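# Park a bicycle upright in a loose floor rack

## Task

Get the bike into the floor rack with one of its wheels seated in the slot, pushed in near the slot's closed end, and its kickstand fully retracted. When you finish, the bike must be motionless, and nothing except the rack may be in contact with it: no wall, no furniture, no loose item. Keep in mind that the rack can slide because it is not anchored. If the bike falls over or finishes leaning, the task is failed.

## Robot and tools

ROBOT. TidyBot++: a base 0.54 m long, 0.50 m wide and 0.38 m high on four powered casters. It carries a single seven-joint arm with a two-finger gripper. The shoulder sits 0.12 m ahead of the base centre and 0.68 m above the floor. Segment lengths are 0.42 m for the upper arm, 0.31 m for the forearm and 0.31 m from wrist to hand point. At the start the arm is folded with the hand pointing down. The wrist pokes out up to 0.08 m ahead of the base and the elbow rises to about 1.15 m. There are two cameras. base_camera is fixed at the front of the base, about 0.34 m up, and looks forward and down. wrist_camera rides on the hand and looks along the fingers.

FRAMES. Base frame: origin on the floor below the base centre, x forward, y left, z up, in metres. hand_pose is reported in this frame. It is the point between the finger pads; its z axis runs out along the fingers and the fingers close along its y axis. Odometry frame: where the base frame was when the scene began. base_odometry gives x and y in metres plus heading in rad, left positive, between -3.142 and 3.142. It comes from wheel turns, so slip counts as travel and it drifts a few cm and degrees over many moves. base_tilt is in degrees, with leaning forward or to the right positive.

TOOL move. Each call is one action and may combine base, joints, target and speeds. Its motions start together and can finish at different times.
- base: an object holding any of three relative commands, measured from where the base was at the last reported state. translate_m moves forward (+) or back, from -2 to 2 m. strafe_m moves left (+) or right, from -2 to 2 m. rotate_rad turns counter-clockwise seen from above (+), from -6.3 to 6.3 rad. Distances run along the base axes as they were when the command began.
- joints: an object of absolute targets by name. joint_1_rad through joint_7_rad are in radians. joint_2_rad is limited to ±2.249, joint_4_rad to ±2.579 and joint_6_rad to ±2.099; the others may take any angle and go the short way round, so turn them in steps under half a turn. joint_1_rad is positive clockwise seen from above, the opposite of heading. gripper_pos runs from 0 (open, about 85 mm gap) to 1 (closed), and the gap is about 85 x (1 - gripper_pos) mm.
- target: a single list of 7 numbers [x, y, z, qw, qx, qy, qz]. It is an absolute hand pose in the base frame, position in metres plus a unit quaternion, in the same form as hand_pose. Alongside target, joints may contain only gripper_pos. Results usually land within about 3 cm. To correct, add (wanted position - hand_pose position) to your last target. To hold still, resend the hand_target values, not hand_pose.
- speeds: top speeds for this action only. translate_m and strafe_m take 0.05 to 0.5 m/s, and rotate_rad takes 0.1 to 1.57 rad/s. If you translate and strafe together, give a speed under just one of them.
- cameras: a list drawn from base_camera, wrist_camera and all. blocking: true or omitted waits until everything has come to rest; false returns after about 0.5 s while motion continues.
An unknown key makes a call invalid. An out-of-range value gets it refused, and then the rest of the reply's move, wait and finished_scene calls are skipped. No action lasts longer than 15 s, and base moves time out after 14 s.

OTHER TOOLS. wait(seconds 0 to 10, cameras) returns the state without commanding anything. stop(cameras) brakes every running motion. zoom_image(camera, region [x0,y0,x1,y1] in pixels, at most 504x504) enlarges part of the latest image. read_manual only returns licence text. finished_scene(scene) ends the scene for good, and the bike has to stay parked without the robot.

RESULT LINES. The move line says done, or otherwise the worst status. base_status, joint_status and hand_status read moving, done, off_target (resting short of the target and possibly still pushing), not_followed, contact_stop, time_out, torque_fault or limit_stop_at_motor_heat. When a line says joint command not followed or pose unreachable, a built-in check held the arm back. on_its_own lists things the robot did that were not commanded. motor_effort is a percentage of maximum torque, with the peak shown in brackets. hand_target is where the joint targets would put the hand. ARM HIT marks a hard hit of the arm on the base or on itself. MOTOR HOT warns of heating, and an OVER-TEMPERATURE FAULT makes the arm sag for 30 to 60 s. The pictures line lists the images in the order they appear.

CAUTIONS. The arm does not steer around obstacles and will keep pushing into them. Nothing stops it from striking the base, and poses low and close in front of the base go badly. If a raised arm catches on something, or is stretched out and swung sideways, the robot can tip. Back away to level it. Hard hits can cause a torque fault, which freezes the arm for 10 s. A load makes the arm sag; do not command a loaded joint to its current reading. Squeezing with gripper_pos 1 is strong, so avoid twisting or yanking a held part, swinging loads fast, or gripping hard on something that is still resting. Avoid drops, slams, hard pushes, and letting the bike or the loose rack fall or be shoved away. Small random tugs on held parts may happen. Fewer robot seconds is better.

Each tool is called after "Request:" as a command line: name --argument value for each argument, lists and objects as JSON in quotes; but a table of rows of numbers goes row by row, as --pt "numbers of a row", without its own name.

## Session

Request:
move

Scene clock: 0.00 s.
base_odometry: x=+0.000 y=+0.000 heading=+0.000
base_tilt: forward=+0.2 right=-0.5
base_status: not commanded
joint_positions: joint_1_rad=+0.021 joint_2_rad=-0.359 joint_3_rad=+3.182 joint_4_rad=-2.528 joint_5_rad=+0.030 joint_6_rad=-0.910 joint_7_rad=+1.573 gripper_pos=+0.000
joint_status: not commanded
motor_effort: joint_1_rad=+0 joint_2_rad=+0 joint_3_rad=+0 joint_4_rad=+15 joint_5_rad=+0 joint_6_rad=+1 joint_7_rad=+1
hand_pose: x=+0.2504 y=-0.0125 z=+0.5881 quat_wxyz=(+0.006, +0.999, -0.020, +0.031) (m; base frame)
hand_target: x=+0.2499 y=-0.0125 z=+0.5878 quat_wxyz=(+0.006, +0.999, -0.020, +0.031) (m; base frame)
hand_status: not commanded
pictures: base_camera, wrist_camera

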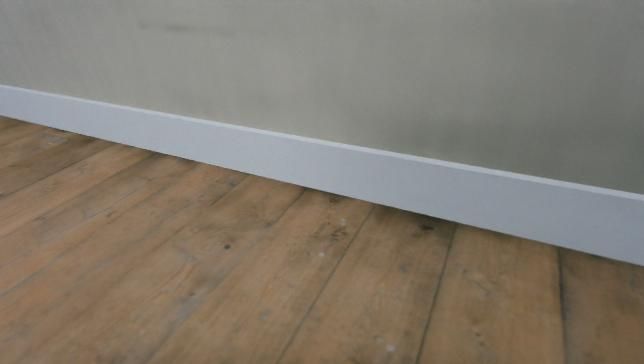

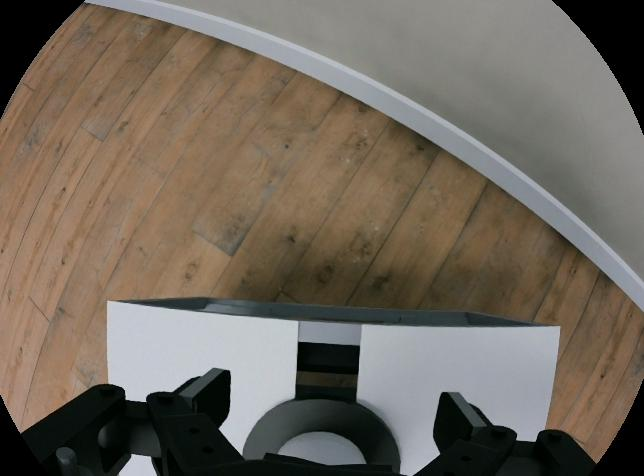

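Request:
move --base '{"rotate_rad": 1.4}'

Request:
move --joints '{"joint_6_rad": 0.35}'

Scene clock: 3.50 s.
move: done
base_odometry: x=+0.000 y=+0.000 heading=+1.399
base_tilt: forward=+0.2 right=-0.5
base_status: done
joint_positions: joint_1_rad=+0.021 joint_2_rad=-0.359 joint_3_rad=+3.182 joint_4_rad=-2.528 joint_5_rad=+0.030 joint_6_rad=-0.910 joint_7_rad=+1.573 gripper_pos=+0.000
joint_status: not commanded
motor_effort: joint_1_rad=+0(1) joint_2_rad=-1(1) joint_3_rad=+0(1) joint_4_rad=+15(16) joint_5_rad=+0(2) joint_6_rad=+1(1) joint_7_rad=+1(1)
hand_pose: x=+0.2504 y=-0.0125 z=+0.5881 quat_wxyz=(+0.006, +0.999, -0.020, +0.031) (m; base frame)
hand_target: x=+0.2499 y=-0.0125 z=+0.5878 quat_wxyz=(+0.006, +0.999, -0.020, +0.031) (m; base frame)
hand_status: not commanded
pictures: base_camera, wrist_camera

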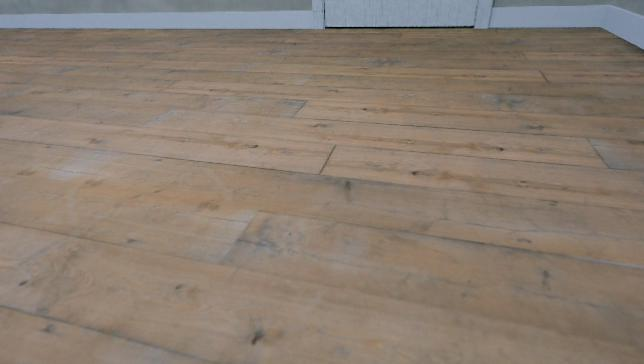

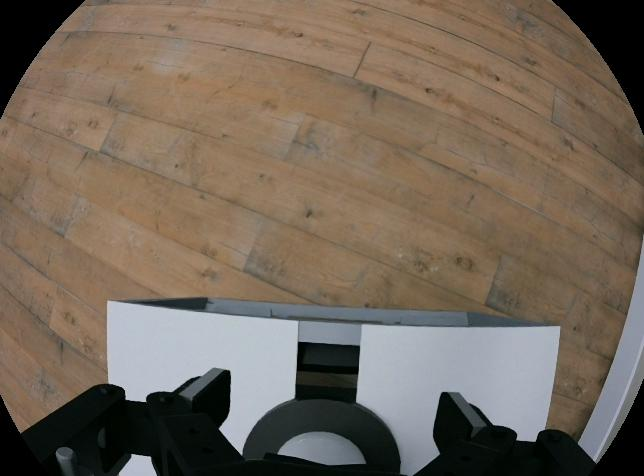

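Scene clock: 5.37 s.
move: done
base_odometry: x=+0.000 y=+0.000 heading=+1.399
base_tilt: forward=+0.2 right=-0.5
base_status: not commanded
joint_positions: joint_1_rad=+0.021 joint_2_rad=-0.359 joint_3_rad=+3.182 joint_4_rad=-2.527 joint_5_rad=+0.030 joint_6_rad=+0.298 joint_7_rad=+1.573 gripper_pos=+0.000
joint_status: all done
motor_effort: joint_1_rad=+0(1) joint_2_rad=-4(5) joint_3_rad=+0(0) joint_4_rad=+20(21) joint_5_rad=+1(2) joint_6_rad=+7(9) joint_7_rad=+1(1)
hand_pose: x=+0.5284 y=-0.0219 z=+0.8073 quat_wxyz=(+0.018, +0.805, -0.013, +0.593) (m; base frame)
hand_target: x=+0.5322 y=-0.0219 z=+0.8217 quat_wxyz=(+0.018, +0.789, -0.012, +0.613) (m; base frame)
hand_status: not commanded
pictures: base_camera, wrist_camera
camera_calibration:
wrist_camera: T_world_to_cam=[[0.0627543, -0.994037, 0.0891769, -0.124559], [-0.288677, -0.103612, -0.951803, 0.980503], [0.955368, 0.0339864, -0.293458, -0.134418], [0, 0, 0, 1]] pos_world=[0.419284, -0.0176552, 0.904908]

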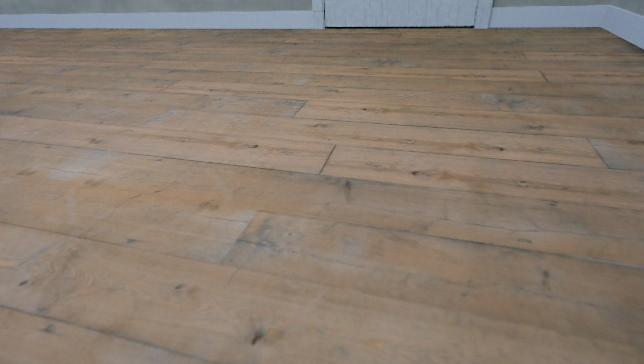

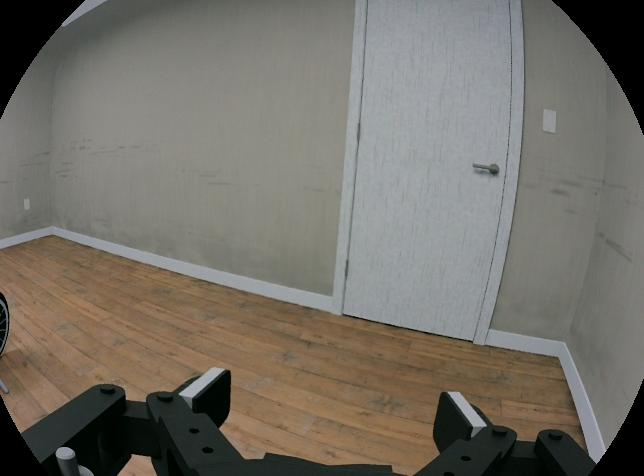

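Request:
move --base '{"rotate_rad": 0.9}'

Request:
move --base '{"rotate_rad": 0.9}'

Request:
move --base '{"rotate_rad": 0.9}'

Scene clock: 7.47 s.
move: done
base_odometry: x=+0.000 y=+0.000 heading=+2.299
base_tilt: forward=+0.2 right=-0.5
base_status: done
joint_positions: joint_1_rad=+0.021 joint_2_rad=-0.359 joint_3_rad=+3.182 joint_4_rad=-2.527 joint_5_rad=+0.030 joint_6_rad=+0.298 joint_7_rad=+1.573 gripper_pos=+0.000
joint_status: not commanded
motor_effort: joint_1_rad=+1(2) joint_2_rad=-5(6) joint_3_rad=+0(1) joint_4_rad=+20(21) joint_5_rad=+1(2) joint_6_rad=+8(9) joint_7_rad=+1(1)
hand_pose: x=+0.5284 y=-0.0218 z=+0.8074 quat_wxyz=(+0.017, +0.805, -0.013, +0.594) (m; base frame)
hand_target: x=+0.5322 y=-0.0219 z=+0.8217 quat_wxyz=(+0.018, +0.789, -0.012, +0.613) (m; base frame)
hand_status: not commanded
pictures: base_camera, wrist_camera
camera_calibration:
wrist_camera: T_world_to_cam=[[0.0629784, -0.994022, 0.0891897, -0.124596], [-0.288537, -0.103686, -0.951838, 0.980504], [0.955395, 0.0342107, -0.293342, -0.134529], [0, 0, 0, 1]] pos_world=[0.419287, -0.0175843, 0.904931]

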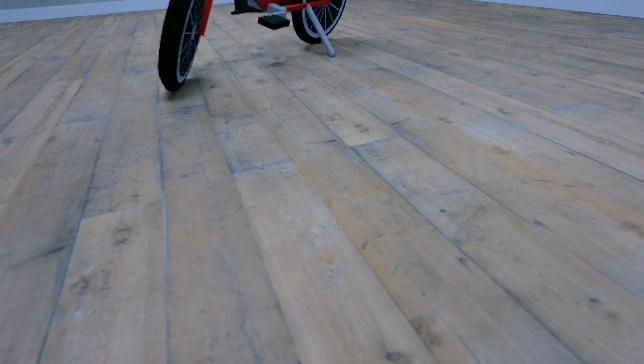

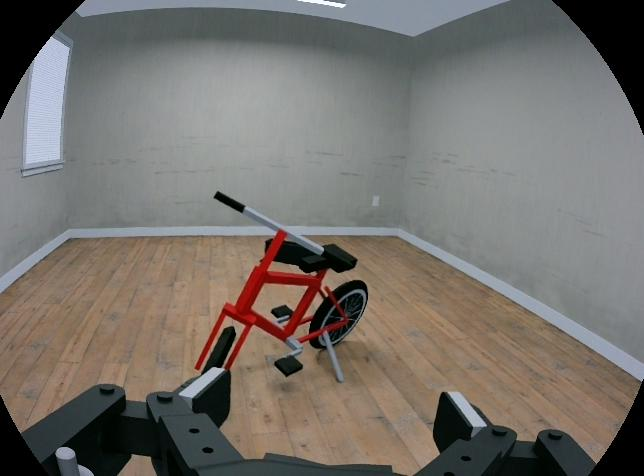

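Scene clock: 9.27 s.
move: done
base_odometry: x=+0.000 y=+0.000 heading=-3.085
base_tilt: forward=+0.2 right=-0.5
base_status: done
joint_positions: joint_1_rad=+0.021 joint_2_rad=-0.359 joint_3_rad=+3.182 joint_4_rad=-2.527 joint_5_rad=+0.030 joint_6_rad=+0.298 joint_7_rad=+1.573 gripper_pos=+0.000
joint_status: not commanded
motor_effort: joint_1_rad=+1(2) joint_2_rad=-5(6) joint_3_rad=+0(1) joint_4_rad=+20(21) joint_5_rad=+1(2) joint_6_rad=+8(9) joint_7_rad=+1(1)
hand_pose: x=+0.5284 y=-0.0218 z=+0.8074 quat_wxyz=(+0.017, +0.804, -0.013, +0.594) (m; base frame)
hand_target: x=+0.5322 y=-0.0219 z=+0.8217 quat_wxyz=(+0.018, +0.789, -0.012, +0.613) (m; base frame)
hand_status: not commanded
pictures: base_camera, wrist_camera
camera_calibration:
wrist_camera: T_world_to_cam=[[0.0630905, -0.994014, 0.089196, -0.124614], [-0.288467, -0.103722, -0.951855, 0.980505], [0.955409, 0.0343229, -0.293284, -0.134585], [0, 0, 0, 1]] pos_world=[0.419289, -0.0175489, 0.904942]

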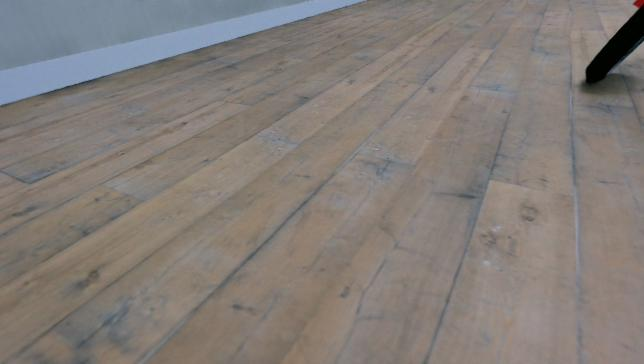

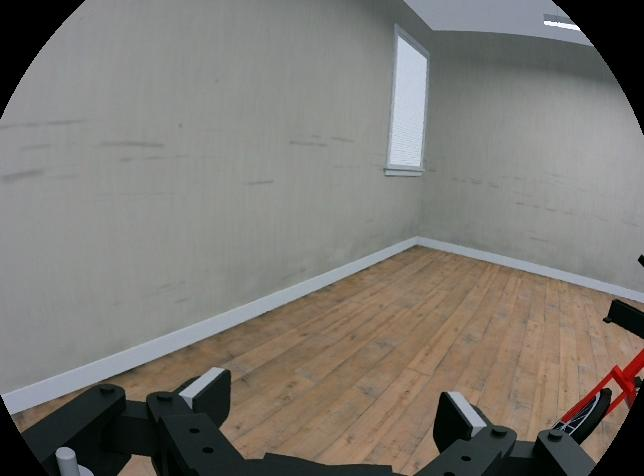

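Scene clock: 11.07 s.
move: done
base_odometry: x=+0.000 y=+0.000 heading=-2.186
base_tilt: forward=+0.2 right=-0.5
base_status: done
joint_positions: joint_1_rad=+0.021 joint_2_rad=-0.359 joint_3_rad=+3.182 joint_4_rad=-2.527 joint_5_rad=+0.030 joint_6_rad=+0.298 joint_7_rad=+1.573 gripper_pos=+0.000
joint_status: not commanded
motor_effort: joint_1_rad=+1(2) joint_2_rad=-5(6) joint_3_rad=+0(1) joint_4_rad=+20(21) joint_5_rad=+1(2) joint_6_rad=+8(9) joint_7_rad=+1(1)
hand_pose: x=+0.5284 y=-0.0217 z=+0.8074 quat_wxyz=(+0.017, +0.804, -0.013, +0.594) (m; base frame)
hand_target: x=+0.5322 y=-0.0219 z=+0.8217 quat_wxyz=(+0.018, +0.789, -0.012, +0.613) (m; base frame)
hand_status: not commanded
pictures: base_camera, wrist_camera
camera_calibration:
wrist_camera: T_world_to_cam=[[0.0632026, -0.994006, 0.0892024, -0.124633], [-0.288397, -0.103759, -0.951873, 0.980505], [0.955423, 0.0344351, -0.293226, -0.134641], [0, 0, 0, 1]] pos_world=[0.419291, -0.0175134, 0.904954]

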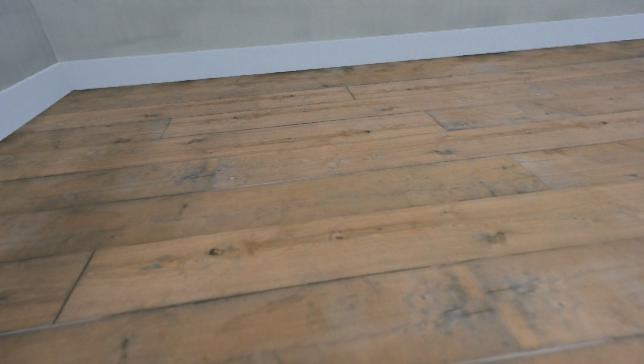

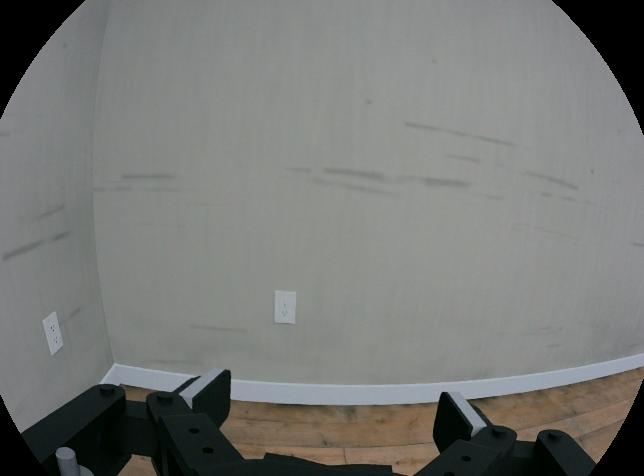

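Request:
move --base '{"rotate_rad": 1.0}'

Request:
move --base '{"rotate_rad": 0.9}'

Scene clock: 13.37 s.
move: done
base_odometry: x=+0.000 y=+0.000 heading=-1.186
base_tilt: forward=+0.2 right=-0.5
base_status: done
joint_positions: joint_1_rad=+0.020 joint_2_rad=-0.359 joint_3_rad=+3.182 joint_4_rad=-2.527 joint_5_rad=+0.030 joint_6_rad=+0.298 joint_7_rad=+1.573 gripper_pos=+0.000
joint_status: not commanded
motor_effort: joint_1_rad=+0(2) joint_2_rad=-5(6) joint_3_rad=+0(1) joint_4_rad=+20(21) joint_5_rad=+0(2) joint_6_rad=+8(9) joint_7_rad=+1(1)
hand_pose: x=+0.5285 y=-0.0217 z=+0.8074 quat_wxyz=(+0.017, +0.804, -0.013, +0.594) (m; base frame)
hand_target: x=+0.5322 y=-0.0219 z=+0.8217 quat_wxyz=(+0.018, +0.789, -0.012, +0.613) (m; base frame)
hand_status: not commanded
pictures: base_camera, wrist_camera
camera_calibration:
wrist_camera: T_world_to_cam=[[0.0633391, -0.993996, 0.0892151, -0.124659], [-0.288266, -0.103806, -0.951907, 0.980508], [0.955453, 0.0345753, -0.29311, -0.134753], [0, 0, 0, 1]] pos_world=[0.419293, -0.017469, 0.904977]

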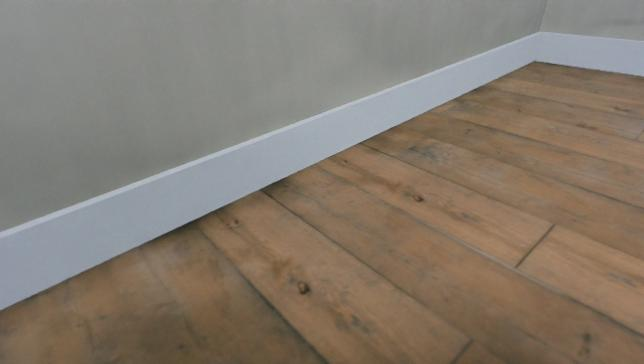

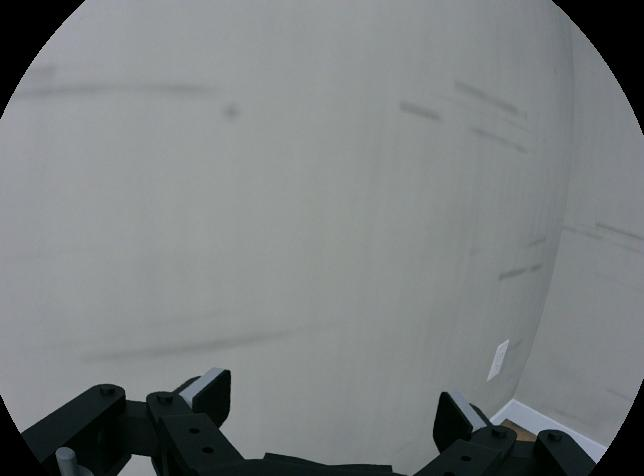

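Scene clock: 15.17 s.
move: done
base_odometry: x=+0.000 y=+0.000 heading=-0.287
base_tilt: forward=+0.2 right=-0.5
base_status: done
joint_positions: joint_1_rad=+0.020 joint_2_rad=-0.359 joint_3_rad=+3.182 joint_4_rad=-2.527 joint_5_rad=+0.030 joint_6_rad=+0.298 joint_7_rad=+1.573 gripper_pos=+0.000
joint_status: not commanded
motor_effort: joint_1_rad=+1(2) joint_2_rad=-4(5) joint_3_rad=+0(1) joint_4_rad=+20(21) joint_5_rad=+1(2) joint_6_rad=+8(9) joint_7_rad=+1(1)
hand_pose: x=+0.5285 y=-0.0216 z=+0.8075 quat_wxyz=(+0.017, +0.804, -0.013, +0.594) (m; base frame)
hand_target: x=+0.5322 y=-0.0219 z=+0.8217 quat_wxyz=(+0.018, +0.789, -0.012, +0.613) (m; base frame)
hand_status: not commanded
pictures: base_camera, wrist_camera
camera_calibration:
wrist_camera: T_world_to_cam=[[0.063422, -0.993991, 0.0892215, -0.124674], [-0.288198, -0.103834, -0.951924, 0.980509], [0.955468, 0.0346594, -0.293052, -0.134809], [0, 0, 0, 1]] pos_world=[0.419294, -0.0174424, 0.904988]

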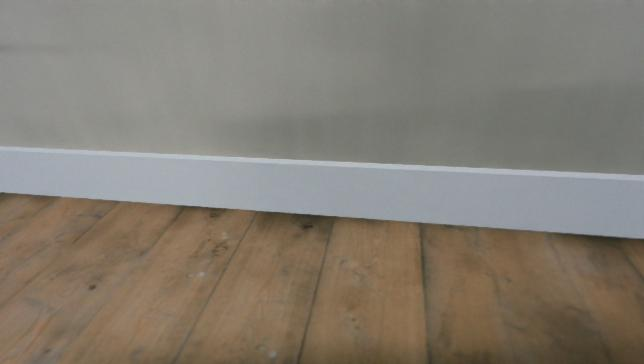

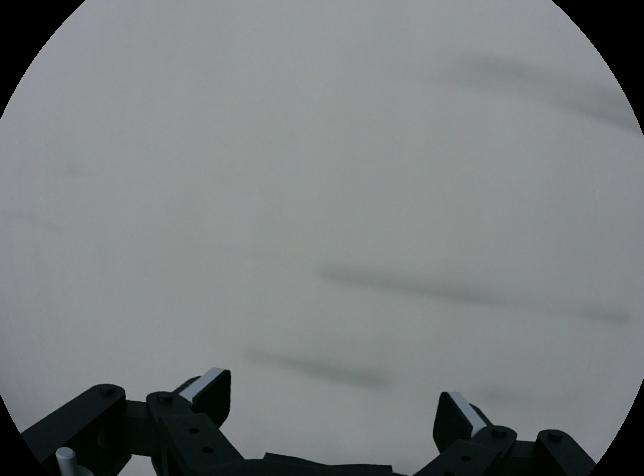

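Request:
move --base '{"rotate_rad": 2.6}'

Request:
zoom_image --camera "wrist_camera" --region '[160, 170, 420, 400]'

Request:
zoom_image --camera "base_camera" --region '[150, 0, 450, 140]'

Scene clock: 19.60 s.
move: done
base_odometry: x=+0.000 y=+0.000 heading=+2.313
base_tilt: forward=+0.2 right=-0.5
base_status: done
joint_positions: joint_1_rad=+0.020 joint_2_rad=-0.359 joint_3_rad=+3.182 joint_4_rad=-2.527 joint_5_rad=+0.030 joint_6_rad=+0.298 joint_7_rad=+1.573 gripper_pos=+0.000
joint_status: not commanded
motor_effort: joint_1_rad=+1(2) joint_2_rad=-5(7) joint_3_rad=+0(1) joint_4_rad=+21(21) joint_5_rad=+0(2) joint_6_rad=+7(9) joint_7_rad=+1(1)
hand_pose: x=+0.5285 y=-0.0217 z=+0.8075 quat_wxyz=(+0.017, +0.804, -0.013, +0.594) (m; base frame)
hand_target: x=+0.5322 y=-0.0219 z=+0.8217 quat_wxyz=(+0.018, +0.789, -0.012, +0.613) (m; base frame)
hand_status: not commanded
pictures: base_camera, wrist_camera
camera_calibration:
wrist_camera: T_world_to_cam=[[0.063286, -0.993997, 0.0892469, -0.124679], [-0.287979, -0.103811, -0.951993, 0.980519], [0.955543, 0.0345466, -0.29282, -0.135035], [0, 0, 0, 1]] pos_world=[0.41929, -0.0174772, 0.905034]

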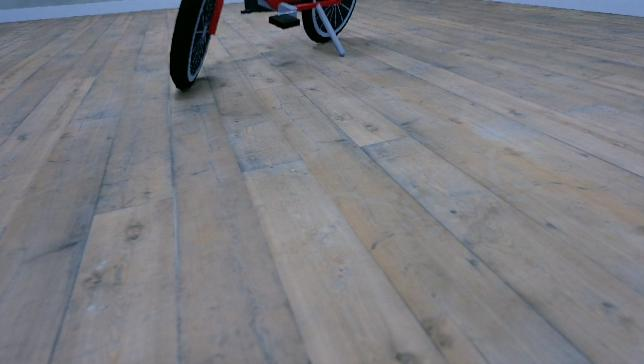

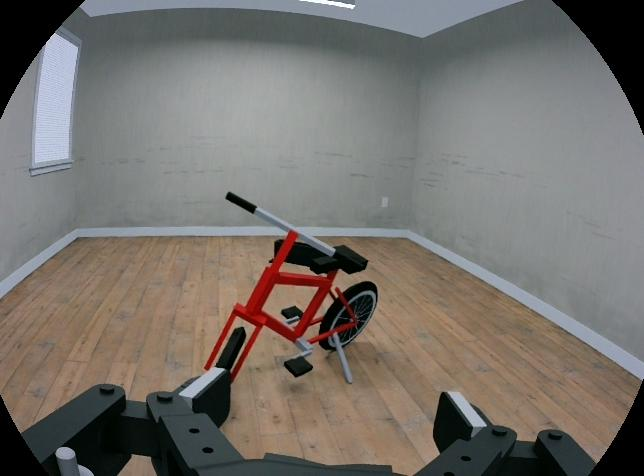

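Scaled by 1.938.

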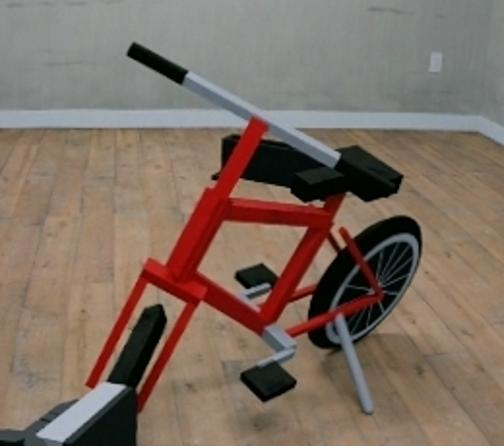

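Scaled by 1.680.

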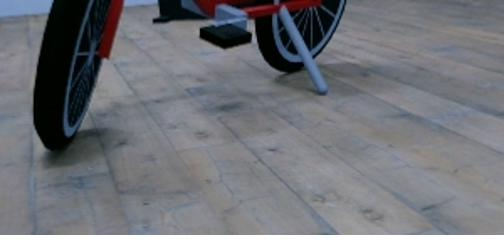

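Request:
zoom_image --camera "wrist_camera" --region '[260, 220, 380, 310]'

Request:
zoom_image --camera "wrist_camera" --region '[60, 200, 280, 400]'

Scaled by 4.200.

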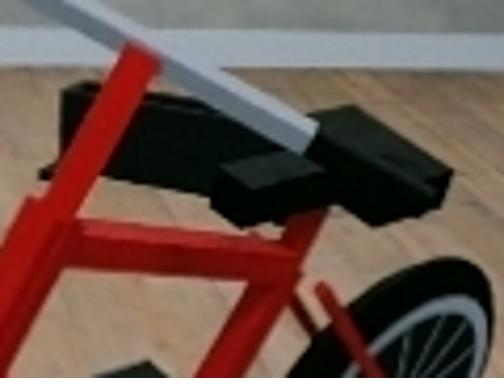

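Scaled by 2.291.

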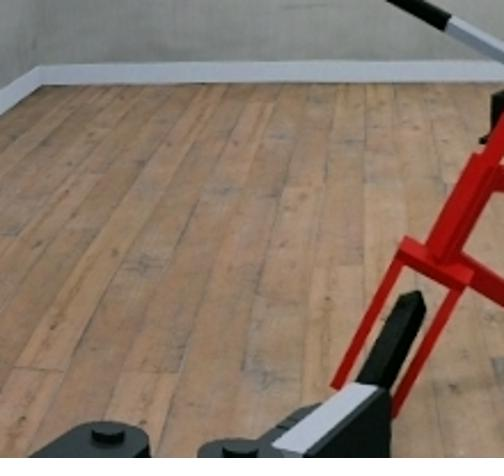

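Request:
move --base '{"translate_m": 0.7, "strafe_m": -1.3, "rotate_rad": 0.55}'

Request:
zoom_image --camera "wrist_camera" --region '[100, 170, 604, 460]'

Scene clock: 30.67 s.
move: done
base_odometry: x=+0.485 y=+1.395 heading=+2.864
base_tilt: forward=+0.2 right=-0.5
base_status: done
joint_positions: joint_1_rad=+0.020 joint_2_rad=-0.359 joint_3_rad=+3.182 joint_4_rad=-2.527 joint_5_rad=+0.030 joint_6_rad=+0.299 joint_7_rad=+1.573 gripper_pos=+0.000
joint_status: not commanded
motor_effort: joint_1_rad=+0(2) joint_2_rad=-6(6) joint_3_rad=+0(2) joint_4_rad=+20(21) joint_5_rad=+0(1) joint_6_rad=+8(9) joint_7_rad=+1(1)
hand_pose: x=+0.5285 y=-0.0216 z=+0.8076 quat_wxyz=(+0.017, +0.804, -0.012, +0.594) (m; base frame)
hand_target: x=+0.5322 y=-0.0219 z=+0.8217 quat_wxyz=(+0.018, +0.789, -0.012, +0.613) (m; base frame)
hand_status: not commanded
pictures: base_camera, wrist_camera
camera_calibration:
wrist_camera: T_world_to_cam=[[0.0634417, -0.993985, 0.0892709, -0.124716], [-0.287731, -0.10387, -0.952062, 0.980528], [0.955608, 0.0347144, -0.29259, -0.135243], [0, 0, 0, 1]] pos_world=[0.419279, -0.0174235, 0.905086]

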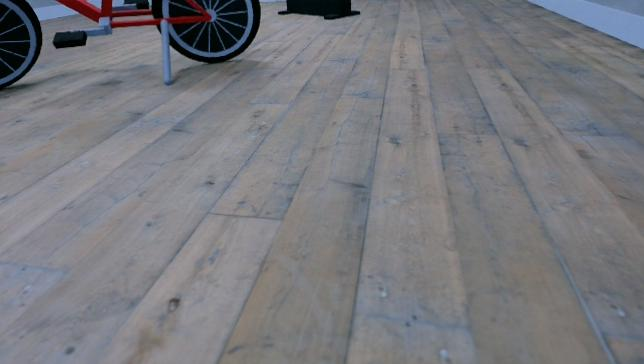

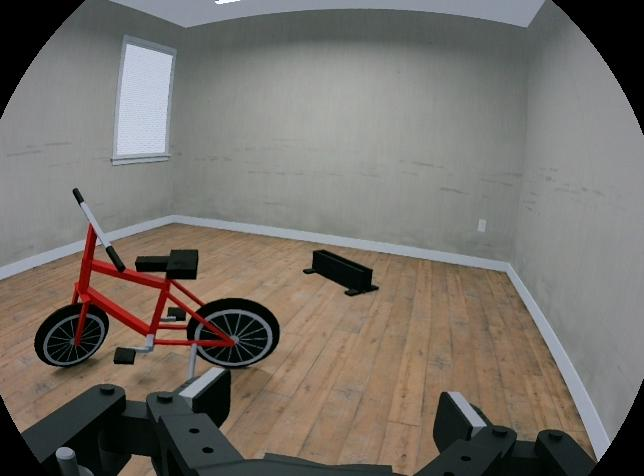

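Scaled by 1.000.

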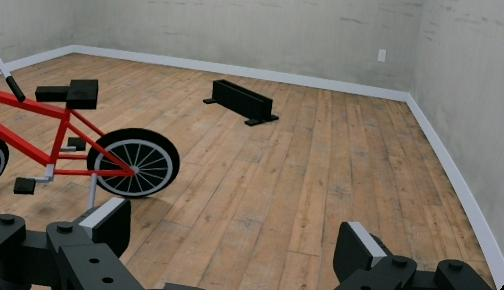

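Request:
zoom_image --camera "wrist_camera" --region '[290, 235, 400, 310]'

Request:
zoom_image --camera "wrist_camera" --region '[30, 180, 290, 400]'

Scaled by 4.582.

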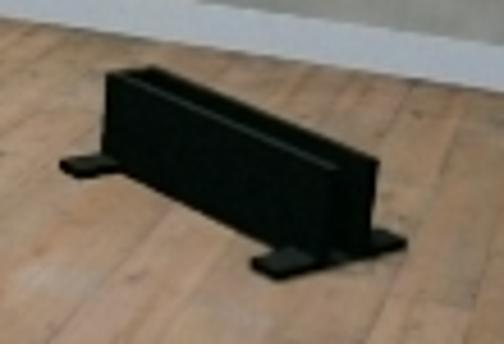

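Scaled by 1.938.

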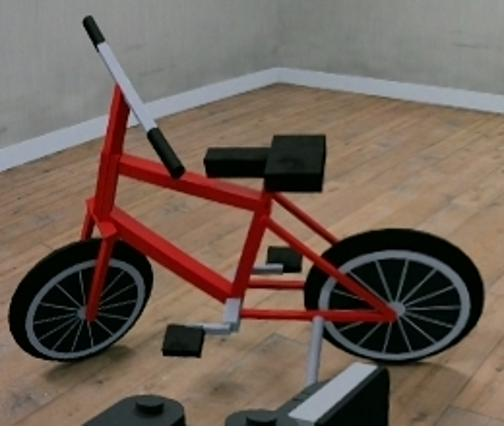

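Request:
move --base '{"translate_m": 1.7, "strafe_m": -0.45}'

Request:
zoom_image --camera "wrist_camera" --region '[200, 220, 420, 400]'

Scene clock: 40.57 s.
move: done
base_odometry: x=-1.026 y=+2.294 heading=+2.863
base_tilt: forward=+0.2 right=-0.5
base_status: done
joint_positions: joint_1_rad=+0.020 joint_2_rad=-0.359 joint_3_rad=+3.182 joint_4_rad=-2.527 joint_5_rad=+0.030 joint_6_rad=+0.300 joint_7_rad=+1.573 gripper_pos=+0.000
joint_status: not commanded
motor_effort: joint_1_rad=+0(1) joint_2_rad=-5(7) joint_3_rad=+0(1) joint_4_rad=+20(22) joint_5_rad=+1(2) joint_6_rad=+8(9) joint_7_rad=+1(1)
hand_pose: x=+0.5288 y=-0.0216 z=+0.8079 quat_wxyz=(+0.017, +0.804, -0.012, +0.594) (m; base frame)
hand_target: x=+0.5322 y=-0.0219 z=+0.8217 quat_wxyz=(+0.018, +0.789, -0.012, +0.613) (m; base frame)
hand_status: not commanded
pictures: base_camera, wrist_camera
camera_calibration:
wrist_camera: T_world_to_cam=[[0.0633643, -0.993978, 0.0894017, -0.124822], [-0.286688, -0.103935, -0.952369, 0.980526], [0.955926, 0.0347158, -0.291548, -0.136444], [0, 0, 0, 1]] pos_world=[0.419445, -0.0174228, 0.905203]

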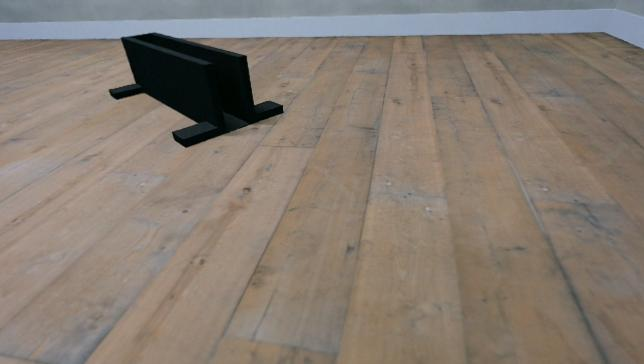

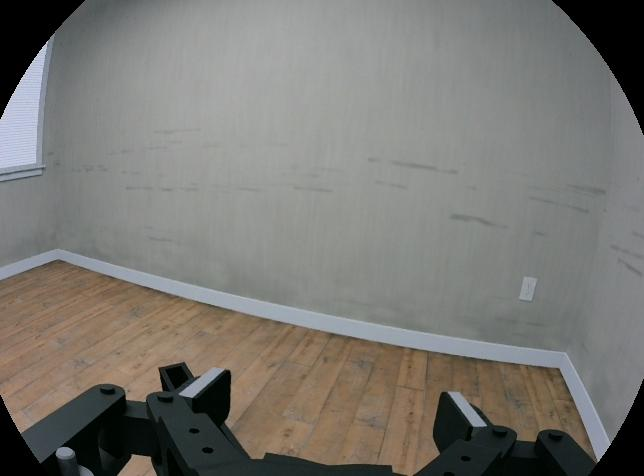

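Scaled by 2.291.

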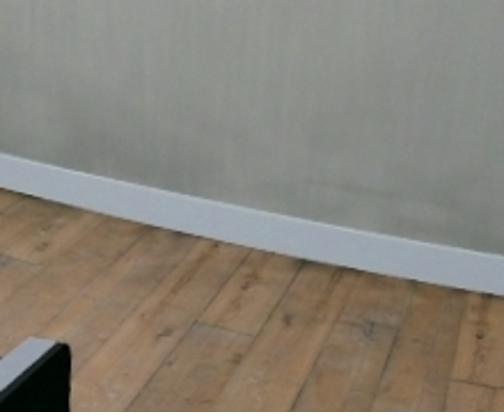

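Request:
zoom_image --camera "base_camera" --region '[90, 20, 300, 160]'

Scaled by 2.400.

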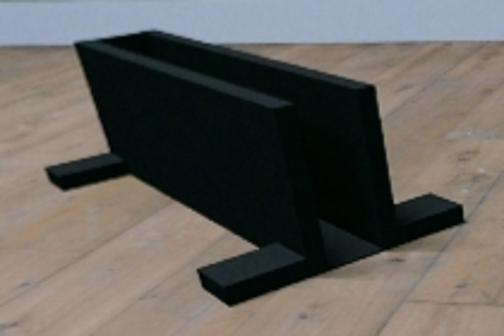

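Request:
move --base '{"translate_m": 1.058, "strafe_m": -0.536, "rotate_rad": 2.34}' --joints '{"joint_6_rad": 0.0}'

Scene clock: 59.87 s.
move: done
base_odometry: x=-1.896 y=+3.100 heading=-1.079
base_tilt: forward=+0.2 right=-0.5
base_status: done
joint_positions: joint_1_rad=+0.020 joint_2_rad=-0.363 joint_3_rad=+3.182 joint_4_rad=-2.530 joint_5_rad=+0.030 joint_6_rad=+0.024 joint_7_rad=+1.573 gripper_pos=+0.000
joint_status: all done
motor_effort: joint_1_rad=+0(2) joint_2_rad=-4(5) joint_3_rad=+0(1) joint_4_rad=+20(22) joint_5_rad=+1(2) joint_6_rad=+7(9) joint_7_rad=+1(1)
hand_pose: x=+0.4915 y=-0.0209 z=+0.7304 quat_wxyz=(+0.015, +0.878, -0.015, +0.479) (m; base frame)
hand_target: x=+0.4875 y=-0.0211 z=+0.7229 quat_wxyz=(+0.015, +0.884, -0.015, +0.467) (m; base frame)
hand_status: not commanded
pictures: base_camera, wrist_camera
camera_calibration:
wrist_camera: T_world_to_cam=[[0.0807756, -0.99504, 0.0580559, -0.10049], [-0.534099, -0.0923882, -0.840359, 0.936219], [0.841555, 0.036873, -0.538912, 0.113545], [0, 0, 0, 1]] pos_world=[0.412596, -0.0176831, 0.853785]

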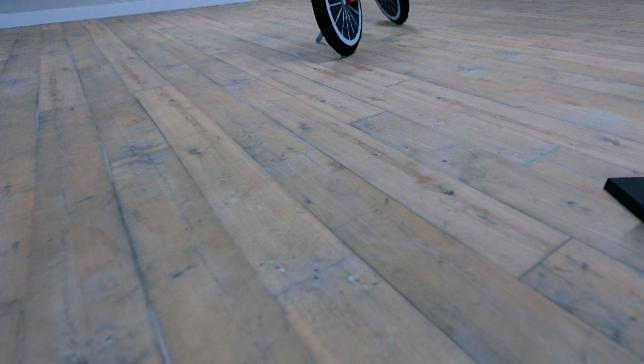

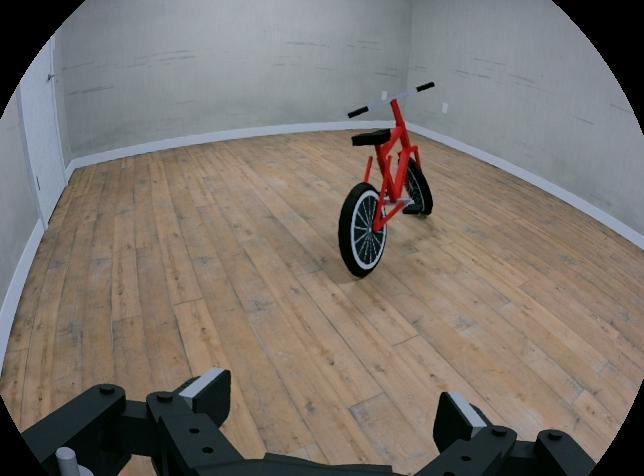

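Request:
move --base '{"translate_m": -0.19, "strafe_m": -0.727}' --joints '{"joint_6_rad": -0.6}'

Scene clock: 63.97 s.
move: done
base_odometry: x=-2.627 y=+2.925 heading=-1.079
base_tilt: forward=+0.2 right=-0.5
base_status: done
joint_positions: joint_1_rad=+0.020 joint_2_rad=-0.363 joint_3_rad=+3.182 joint_4_rad=-2.527 joint_5_rad=+0.030 joint_6_rad=-0.545 joint_7_rad=+1.573 gripper_pos=+0.000
joint_status: all done
motor_effort: joint_1_rad=+1(2) joint_2_rad=-2(5) joint_3_rad=+0(2) joint_4_rad=+16(20) joint_5_rad=+1(2) joint_6_rad=+5(8) joint_7_rad=+1(1)
hand_pose: x=+0.3605 y=-0.0167 z=+0.6168 quat_wxyz=(+0.010, +0.977, -0.018, +0.214) (m; base frame)
hand_target: x=+0.3436 y=-0.0162 z=+0.6085 quat_wxyz=(+0.009, +0.983, -0.019, +0.184) (m; base frame)
hand_status: not commanded
pictures: base_camera, wrist_camera
camera_calibration:
wrist_camera: T_world_to_cam=[[0.0871263, -0.996087, -0.0148148, -0.0365301], [-0.902905, -0.0726748, -0.423652, 0.647357], [0.420918, 0.0502876, -0.905704, 0.540455], [0, 0, 0, 1]] pos_world=[0.360198, -0.0165188, 0.763205]

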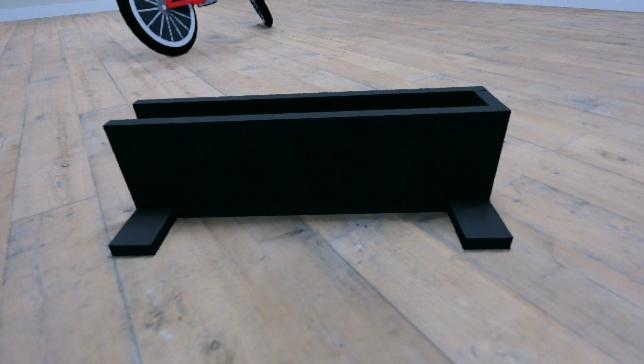

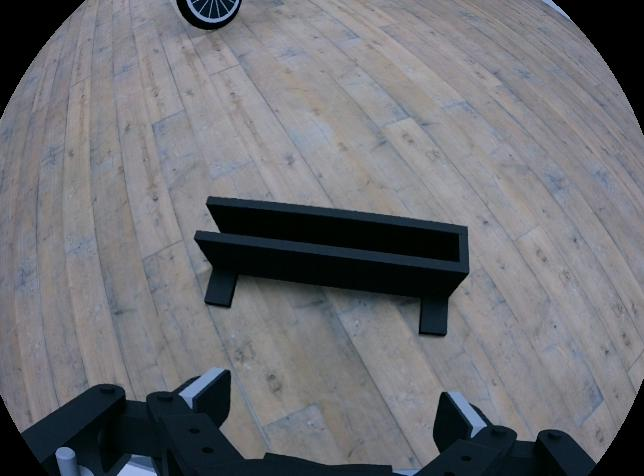

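Request:
move --target '[0.685, -0.05, 0.36, 0, 0.688, -0.725, 0]'

Scene clock: 68.70 s.
move: off_target
base_odometry: x=-2.627 y=+2.925 heading=-1.079
base_tilt: forward=+0.2 right=-0.5
base_status: not commanded
joint_positions: joint_1_rad=-0.083 joint_2_rad=+1.030 joint_3_rad=+3.462 joint_4_rad=-1.420 joint_5_rad=-0.382 joint_6_rad=-0.724 joint_7_rad=+0.413 gripper_pos=+0.000
joint_status: not commanded
motor_effort: joint_1_rad=+0(2) joint_2_rad=-40(42) joint_3_rad=+4(5) joint_4_rad=+11(18) joint_5_rad=+1(2) joint_6_rad=+0(4) joint_7_rad=+1(1)
hand_pose: x=+0.6878 y=-0.0588 z=+0.3551 quat_wxyz=(+0.001, +0.722, -0.692, +0.018) (m; base frame)
hand_target: x=+0.6850 y=-0.0500 z=+0.3600 quat_wxyz=(+0.000, +0.688, -0.725, +0.000) (m; base frame)
hand_status: off_target (0.010 m and 5.8 deg from the pose sent, 0.415 m and 93.5 deg at the start)
pictures: base_camera, wrist_camera
camera_calibration:
wrist_camera: T_world_to_cam=[[-0.984372, -0.147182, -0.0966918, 0.705129], [-0.144059, 0.988817, -0.0385618, 0.232742], [0.101286, -0.0240298, -0.994567, 0.414807], [0, 0, 0, 1]] pos_world=[0.685623, -0.116389, 0.489709]

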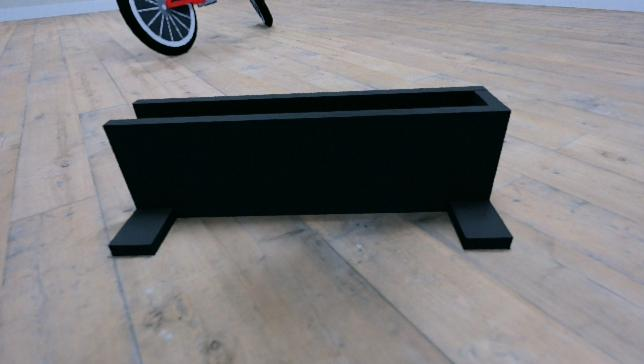

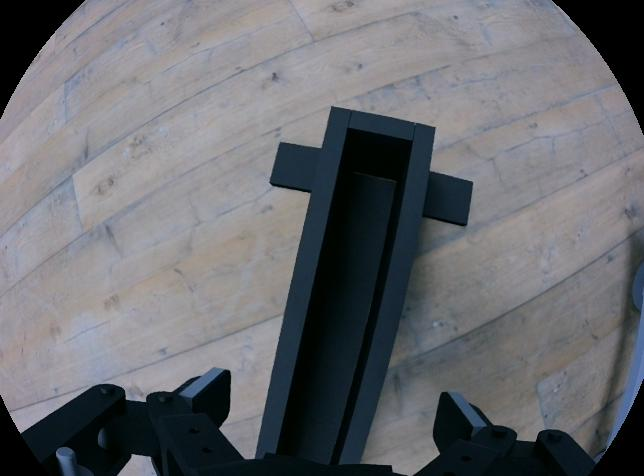

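Request:
move --target '[0.659, -0.041, 0.245, 0, 0.643, -0.766, 0]'

Request:
zoom_image --camera "wrist_camera" --region '[180, 200, 480, 476]'

Scene clock: 73.43 s.
move: off_target
base_odometry: x=-2.627 y=+2.925 heading=-1.079
base_tilt: forward=+0.2 right=-0.5
base_status: not commanded
joint_positions: joint_1_rad=-0.096 joint_2_rad=+1.231 joint_3_rad=+3.462 joint_4_rad=-1.441 joint_5_rad=-0.551 joint_6_rad=-0.618 joint_7_rad=+0.412 gripper_pos=+0.000
joint_status: not commanded
motor_effort: joint_1_rad=+0(1) joint_2_rad=-41(45) joint_3_rad=+4(5) joint_4_rad=+8(12) joint_5_rad=+1(2) joint_6_rad=-1(1) joint_7_rad=+1(1)
hand_pose: x=+0.6435 y=-0.0433 z=+0.2421 quat_wxyz=(+0.018, +0.676, -0.736, -0.022) (m; base frame)
hand_target: x=+0.6590 y=-0.0410 z=+0.2450 quat_wxyz=(+0.000, +0.643, -0.766, +0.000) (m; base frame)
hand_status: off_target (0.016 m and 6.1 deg from the pose sent, 0.115 m and 12.5 deg at the start)
pictures: base_camera, wrist_camera
camera_calibration:
wrist_camera: T_world_to_cam=[[-0.999592, -0.0194051, -0.0209353, 0.649888], [-0.0194017, 0.999812, -0.000364983, 0.117649], [0.0209385, 0.0000413462, -0.999781, 0.361339], [0, 0, 0, 1]] pos_world=[0.644339, -0.10503, 0.374908]

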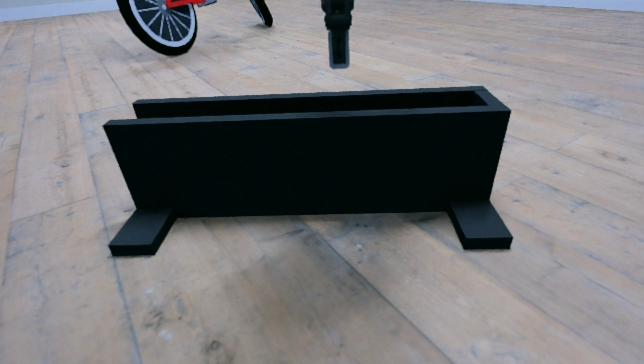

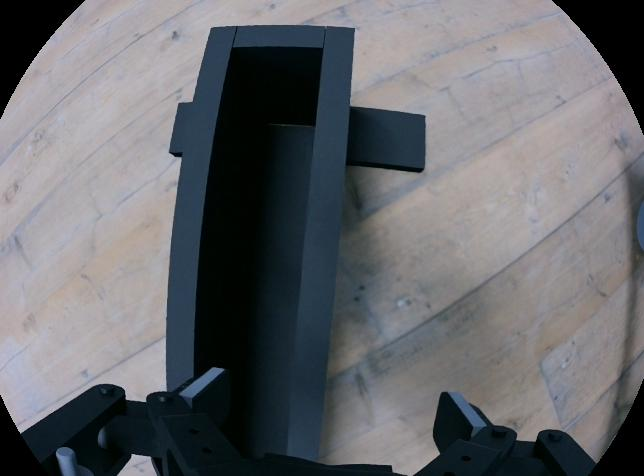

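Scaled by 1.680.

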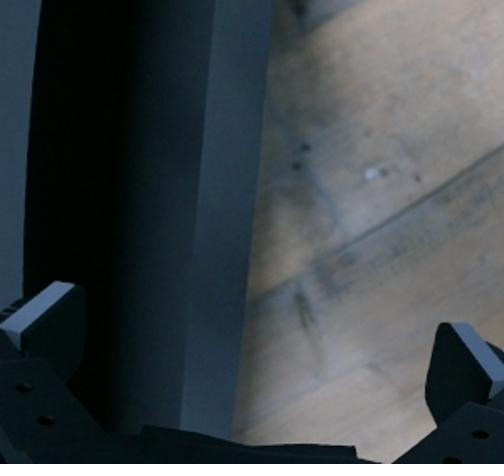

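Request:
move --target '[0.668, -0.041, 0.205, 0, 0.643, -0.766, 0]' --joints '{"gripper_pos": 0.3}'

Request:
zoom_image --camera "wrist_camera" --region '[140, 200, 500, 476]'

Request:
zoom_image --camera "base_camera" --region '[250, 20, 450, 220]'

Scene clock: 76.00 s.
move: off_target
base_odometry: x=-2.627 y=+2.925 heading=-1.079
base_tilt: forward=+0.2 right=-0.5
base_status: not commanded
joint_positions: joint_1_rad=-0.096 joint_2_rad=+1.318 joint_3_rad=+3.462 joint_4_rad=-1.385 joint_5_rad=-0.556 joint_6_rad=-0.602 joint_7_rad=+0.405 gripper_pos=+0.300
joint_status: all done
motor_effort: joint_1_rad=+1(1) joint_2_rad=-41(43) joint_3_rad=+4(5) joint_4_rad=+7(9) joint_5_rad=+1(2) joint_6_rad=+0(1) joint_7_rad=+1(1)
hand_pose: x=+0.6412 y=-0.0467 z=+0.2032 quat_wxyz=(+0.029, +0.678, -0.734, -0.022) (m; base frame)
hand_target: x=+0.6680 y=-0.0410 z=+0.2050 quat_wxyz=(+0.000, +0.643, -0.766, +0.000) (m; base frame)
hand_status: off_target (0.028 m and 6.9 deg from the pose sent, 0.045 m and 6.1 deg at the start)
pictures: base_camera, wrist_camera
camera_calibration:
wrist_camera: T_world_to_cam=[[-0.999663, -0.0257208, -0.00349687, 0.642827], [-0.0256686, 0.999569, -0.014231, 0.127837], [0.0038614, -0.0141364, -0.999893, 0.332828], [0, 0, 0, 1]] pos_world=[0.644607, -0.106543, 0.33686]

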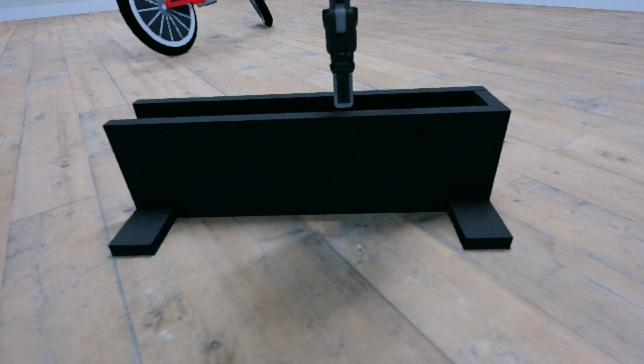

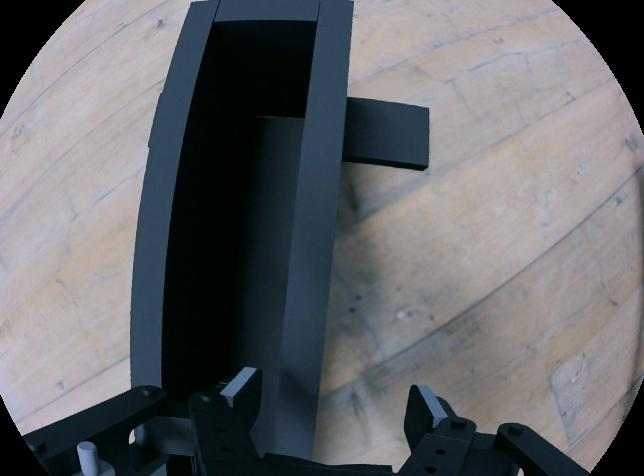

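Scaled by 1.400.

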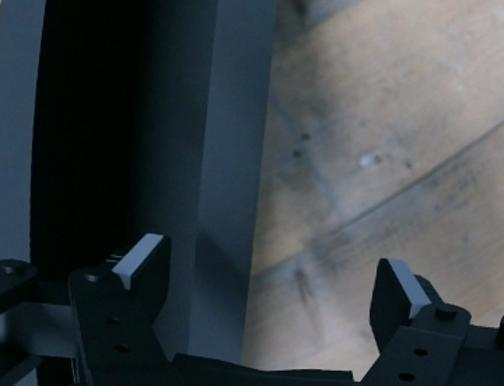

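Scaled by 2.520.

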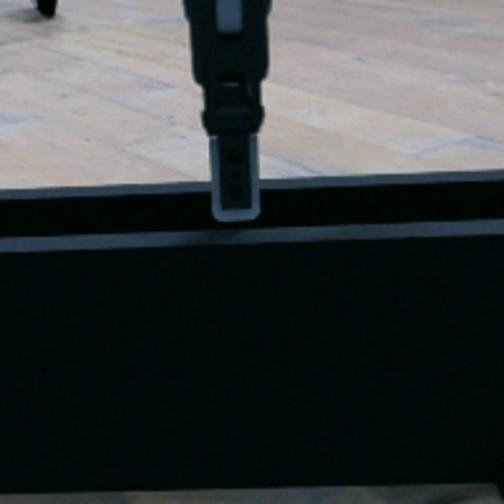

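Request:
move --target '[0.690, -0.041, 0.175, 0, 0.643, -0.766, 0]'

Request:
zoom_image --camera "wrist_camera" --region '[140, 200, 500, 476]'

Scene clock: 78.00 s.
move: off_target
base_odometry: x=-2.627 y=+2.925 heading=-1.079
base_tilt: forward=+0.2 right=-0.5
base_status: not commanded
joint_positions: joint_1_rad=-0.095 joint_2_rad=+1.400 joint_3_rad=+3.462 joint_4_rad=-1.249 joint_5_rad=-0.556 joint_6_rad=-0.602 joint_7_rad=+0.349 gripper_pos=+0.300
joint_status: not commanded
motor_effort: joint_1_rad=+1(1) joint_2_rad=-41(44) joint_3_rad=+4(5) joint_4_rad=+9(9) joint_5_rad=+0(2) joint_6_rad=+0(1) joint_7_rad=+1(1)
hand_pose: x=+0.6794 y=-0.0433 z=+0.1764 quat_wxyz=(+0.013, +0.673, -0.739, -0.003) (m; base frame)
hand_target: x=+0.6900 y=-0.0410 z=+0.1750 quat_wxyz=(+0.000, +0.643, -0.766, +0.000) (m; base frame)
hand_status: off_target (0.011 m and 4.9 deg from the pose sent, 0.057 m and 6.9 deg at the start)
pictures: base_camera, wrist_camera
camera_calibration:
wrist_camera: T_world_to_cam=[[-0.998576, -0.0111951, -0.0521556, 0.689509], [-0.0100449, 0.999702, -0.022265, 0.11589], [0.0523893, -0.0217094, -0.998391, 0.272292], [0, 0, 0, 1]] pos_world=[0.675426, -0.102225, 0.310396]

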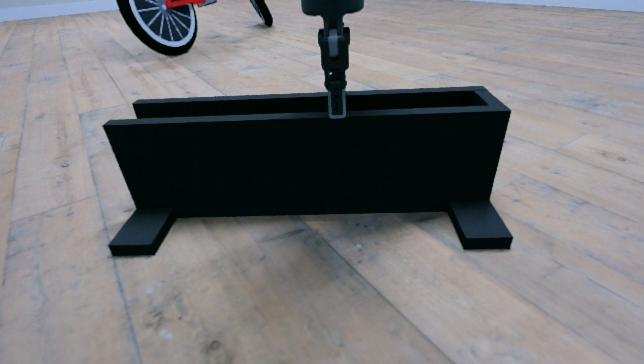

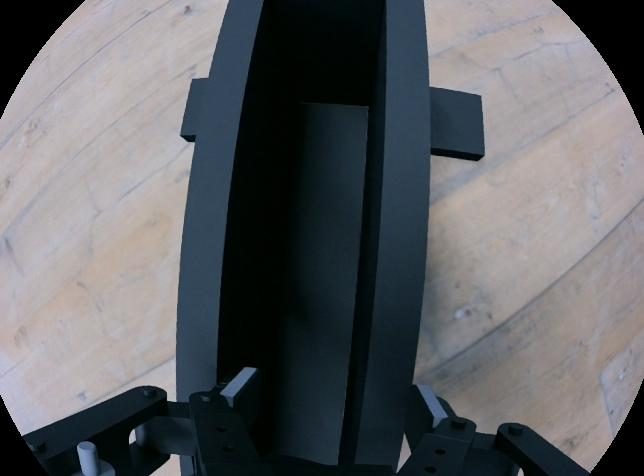

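Scaled by 1.400.

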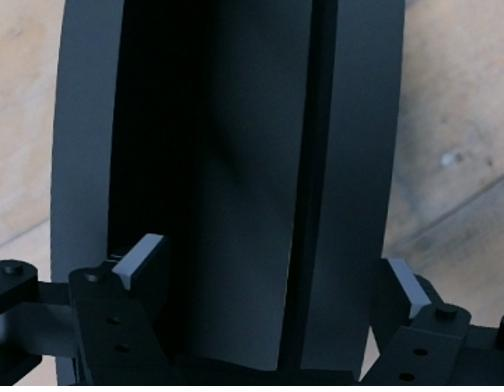

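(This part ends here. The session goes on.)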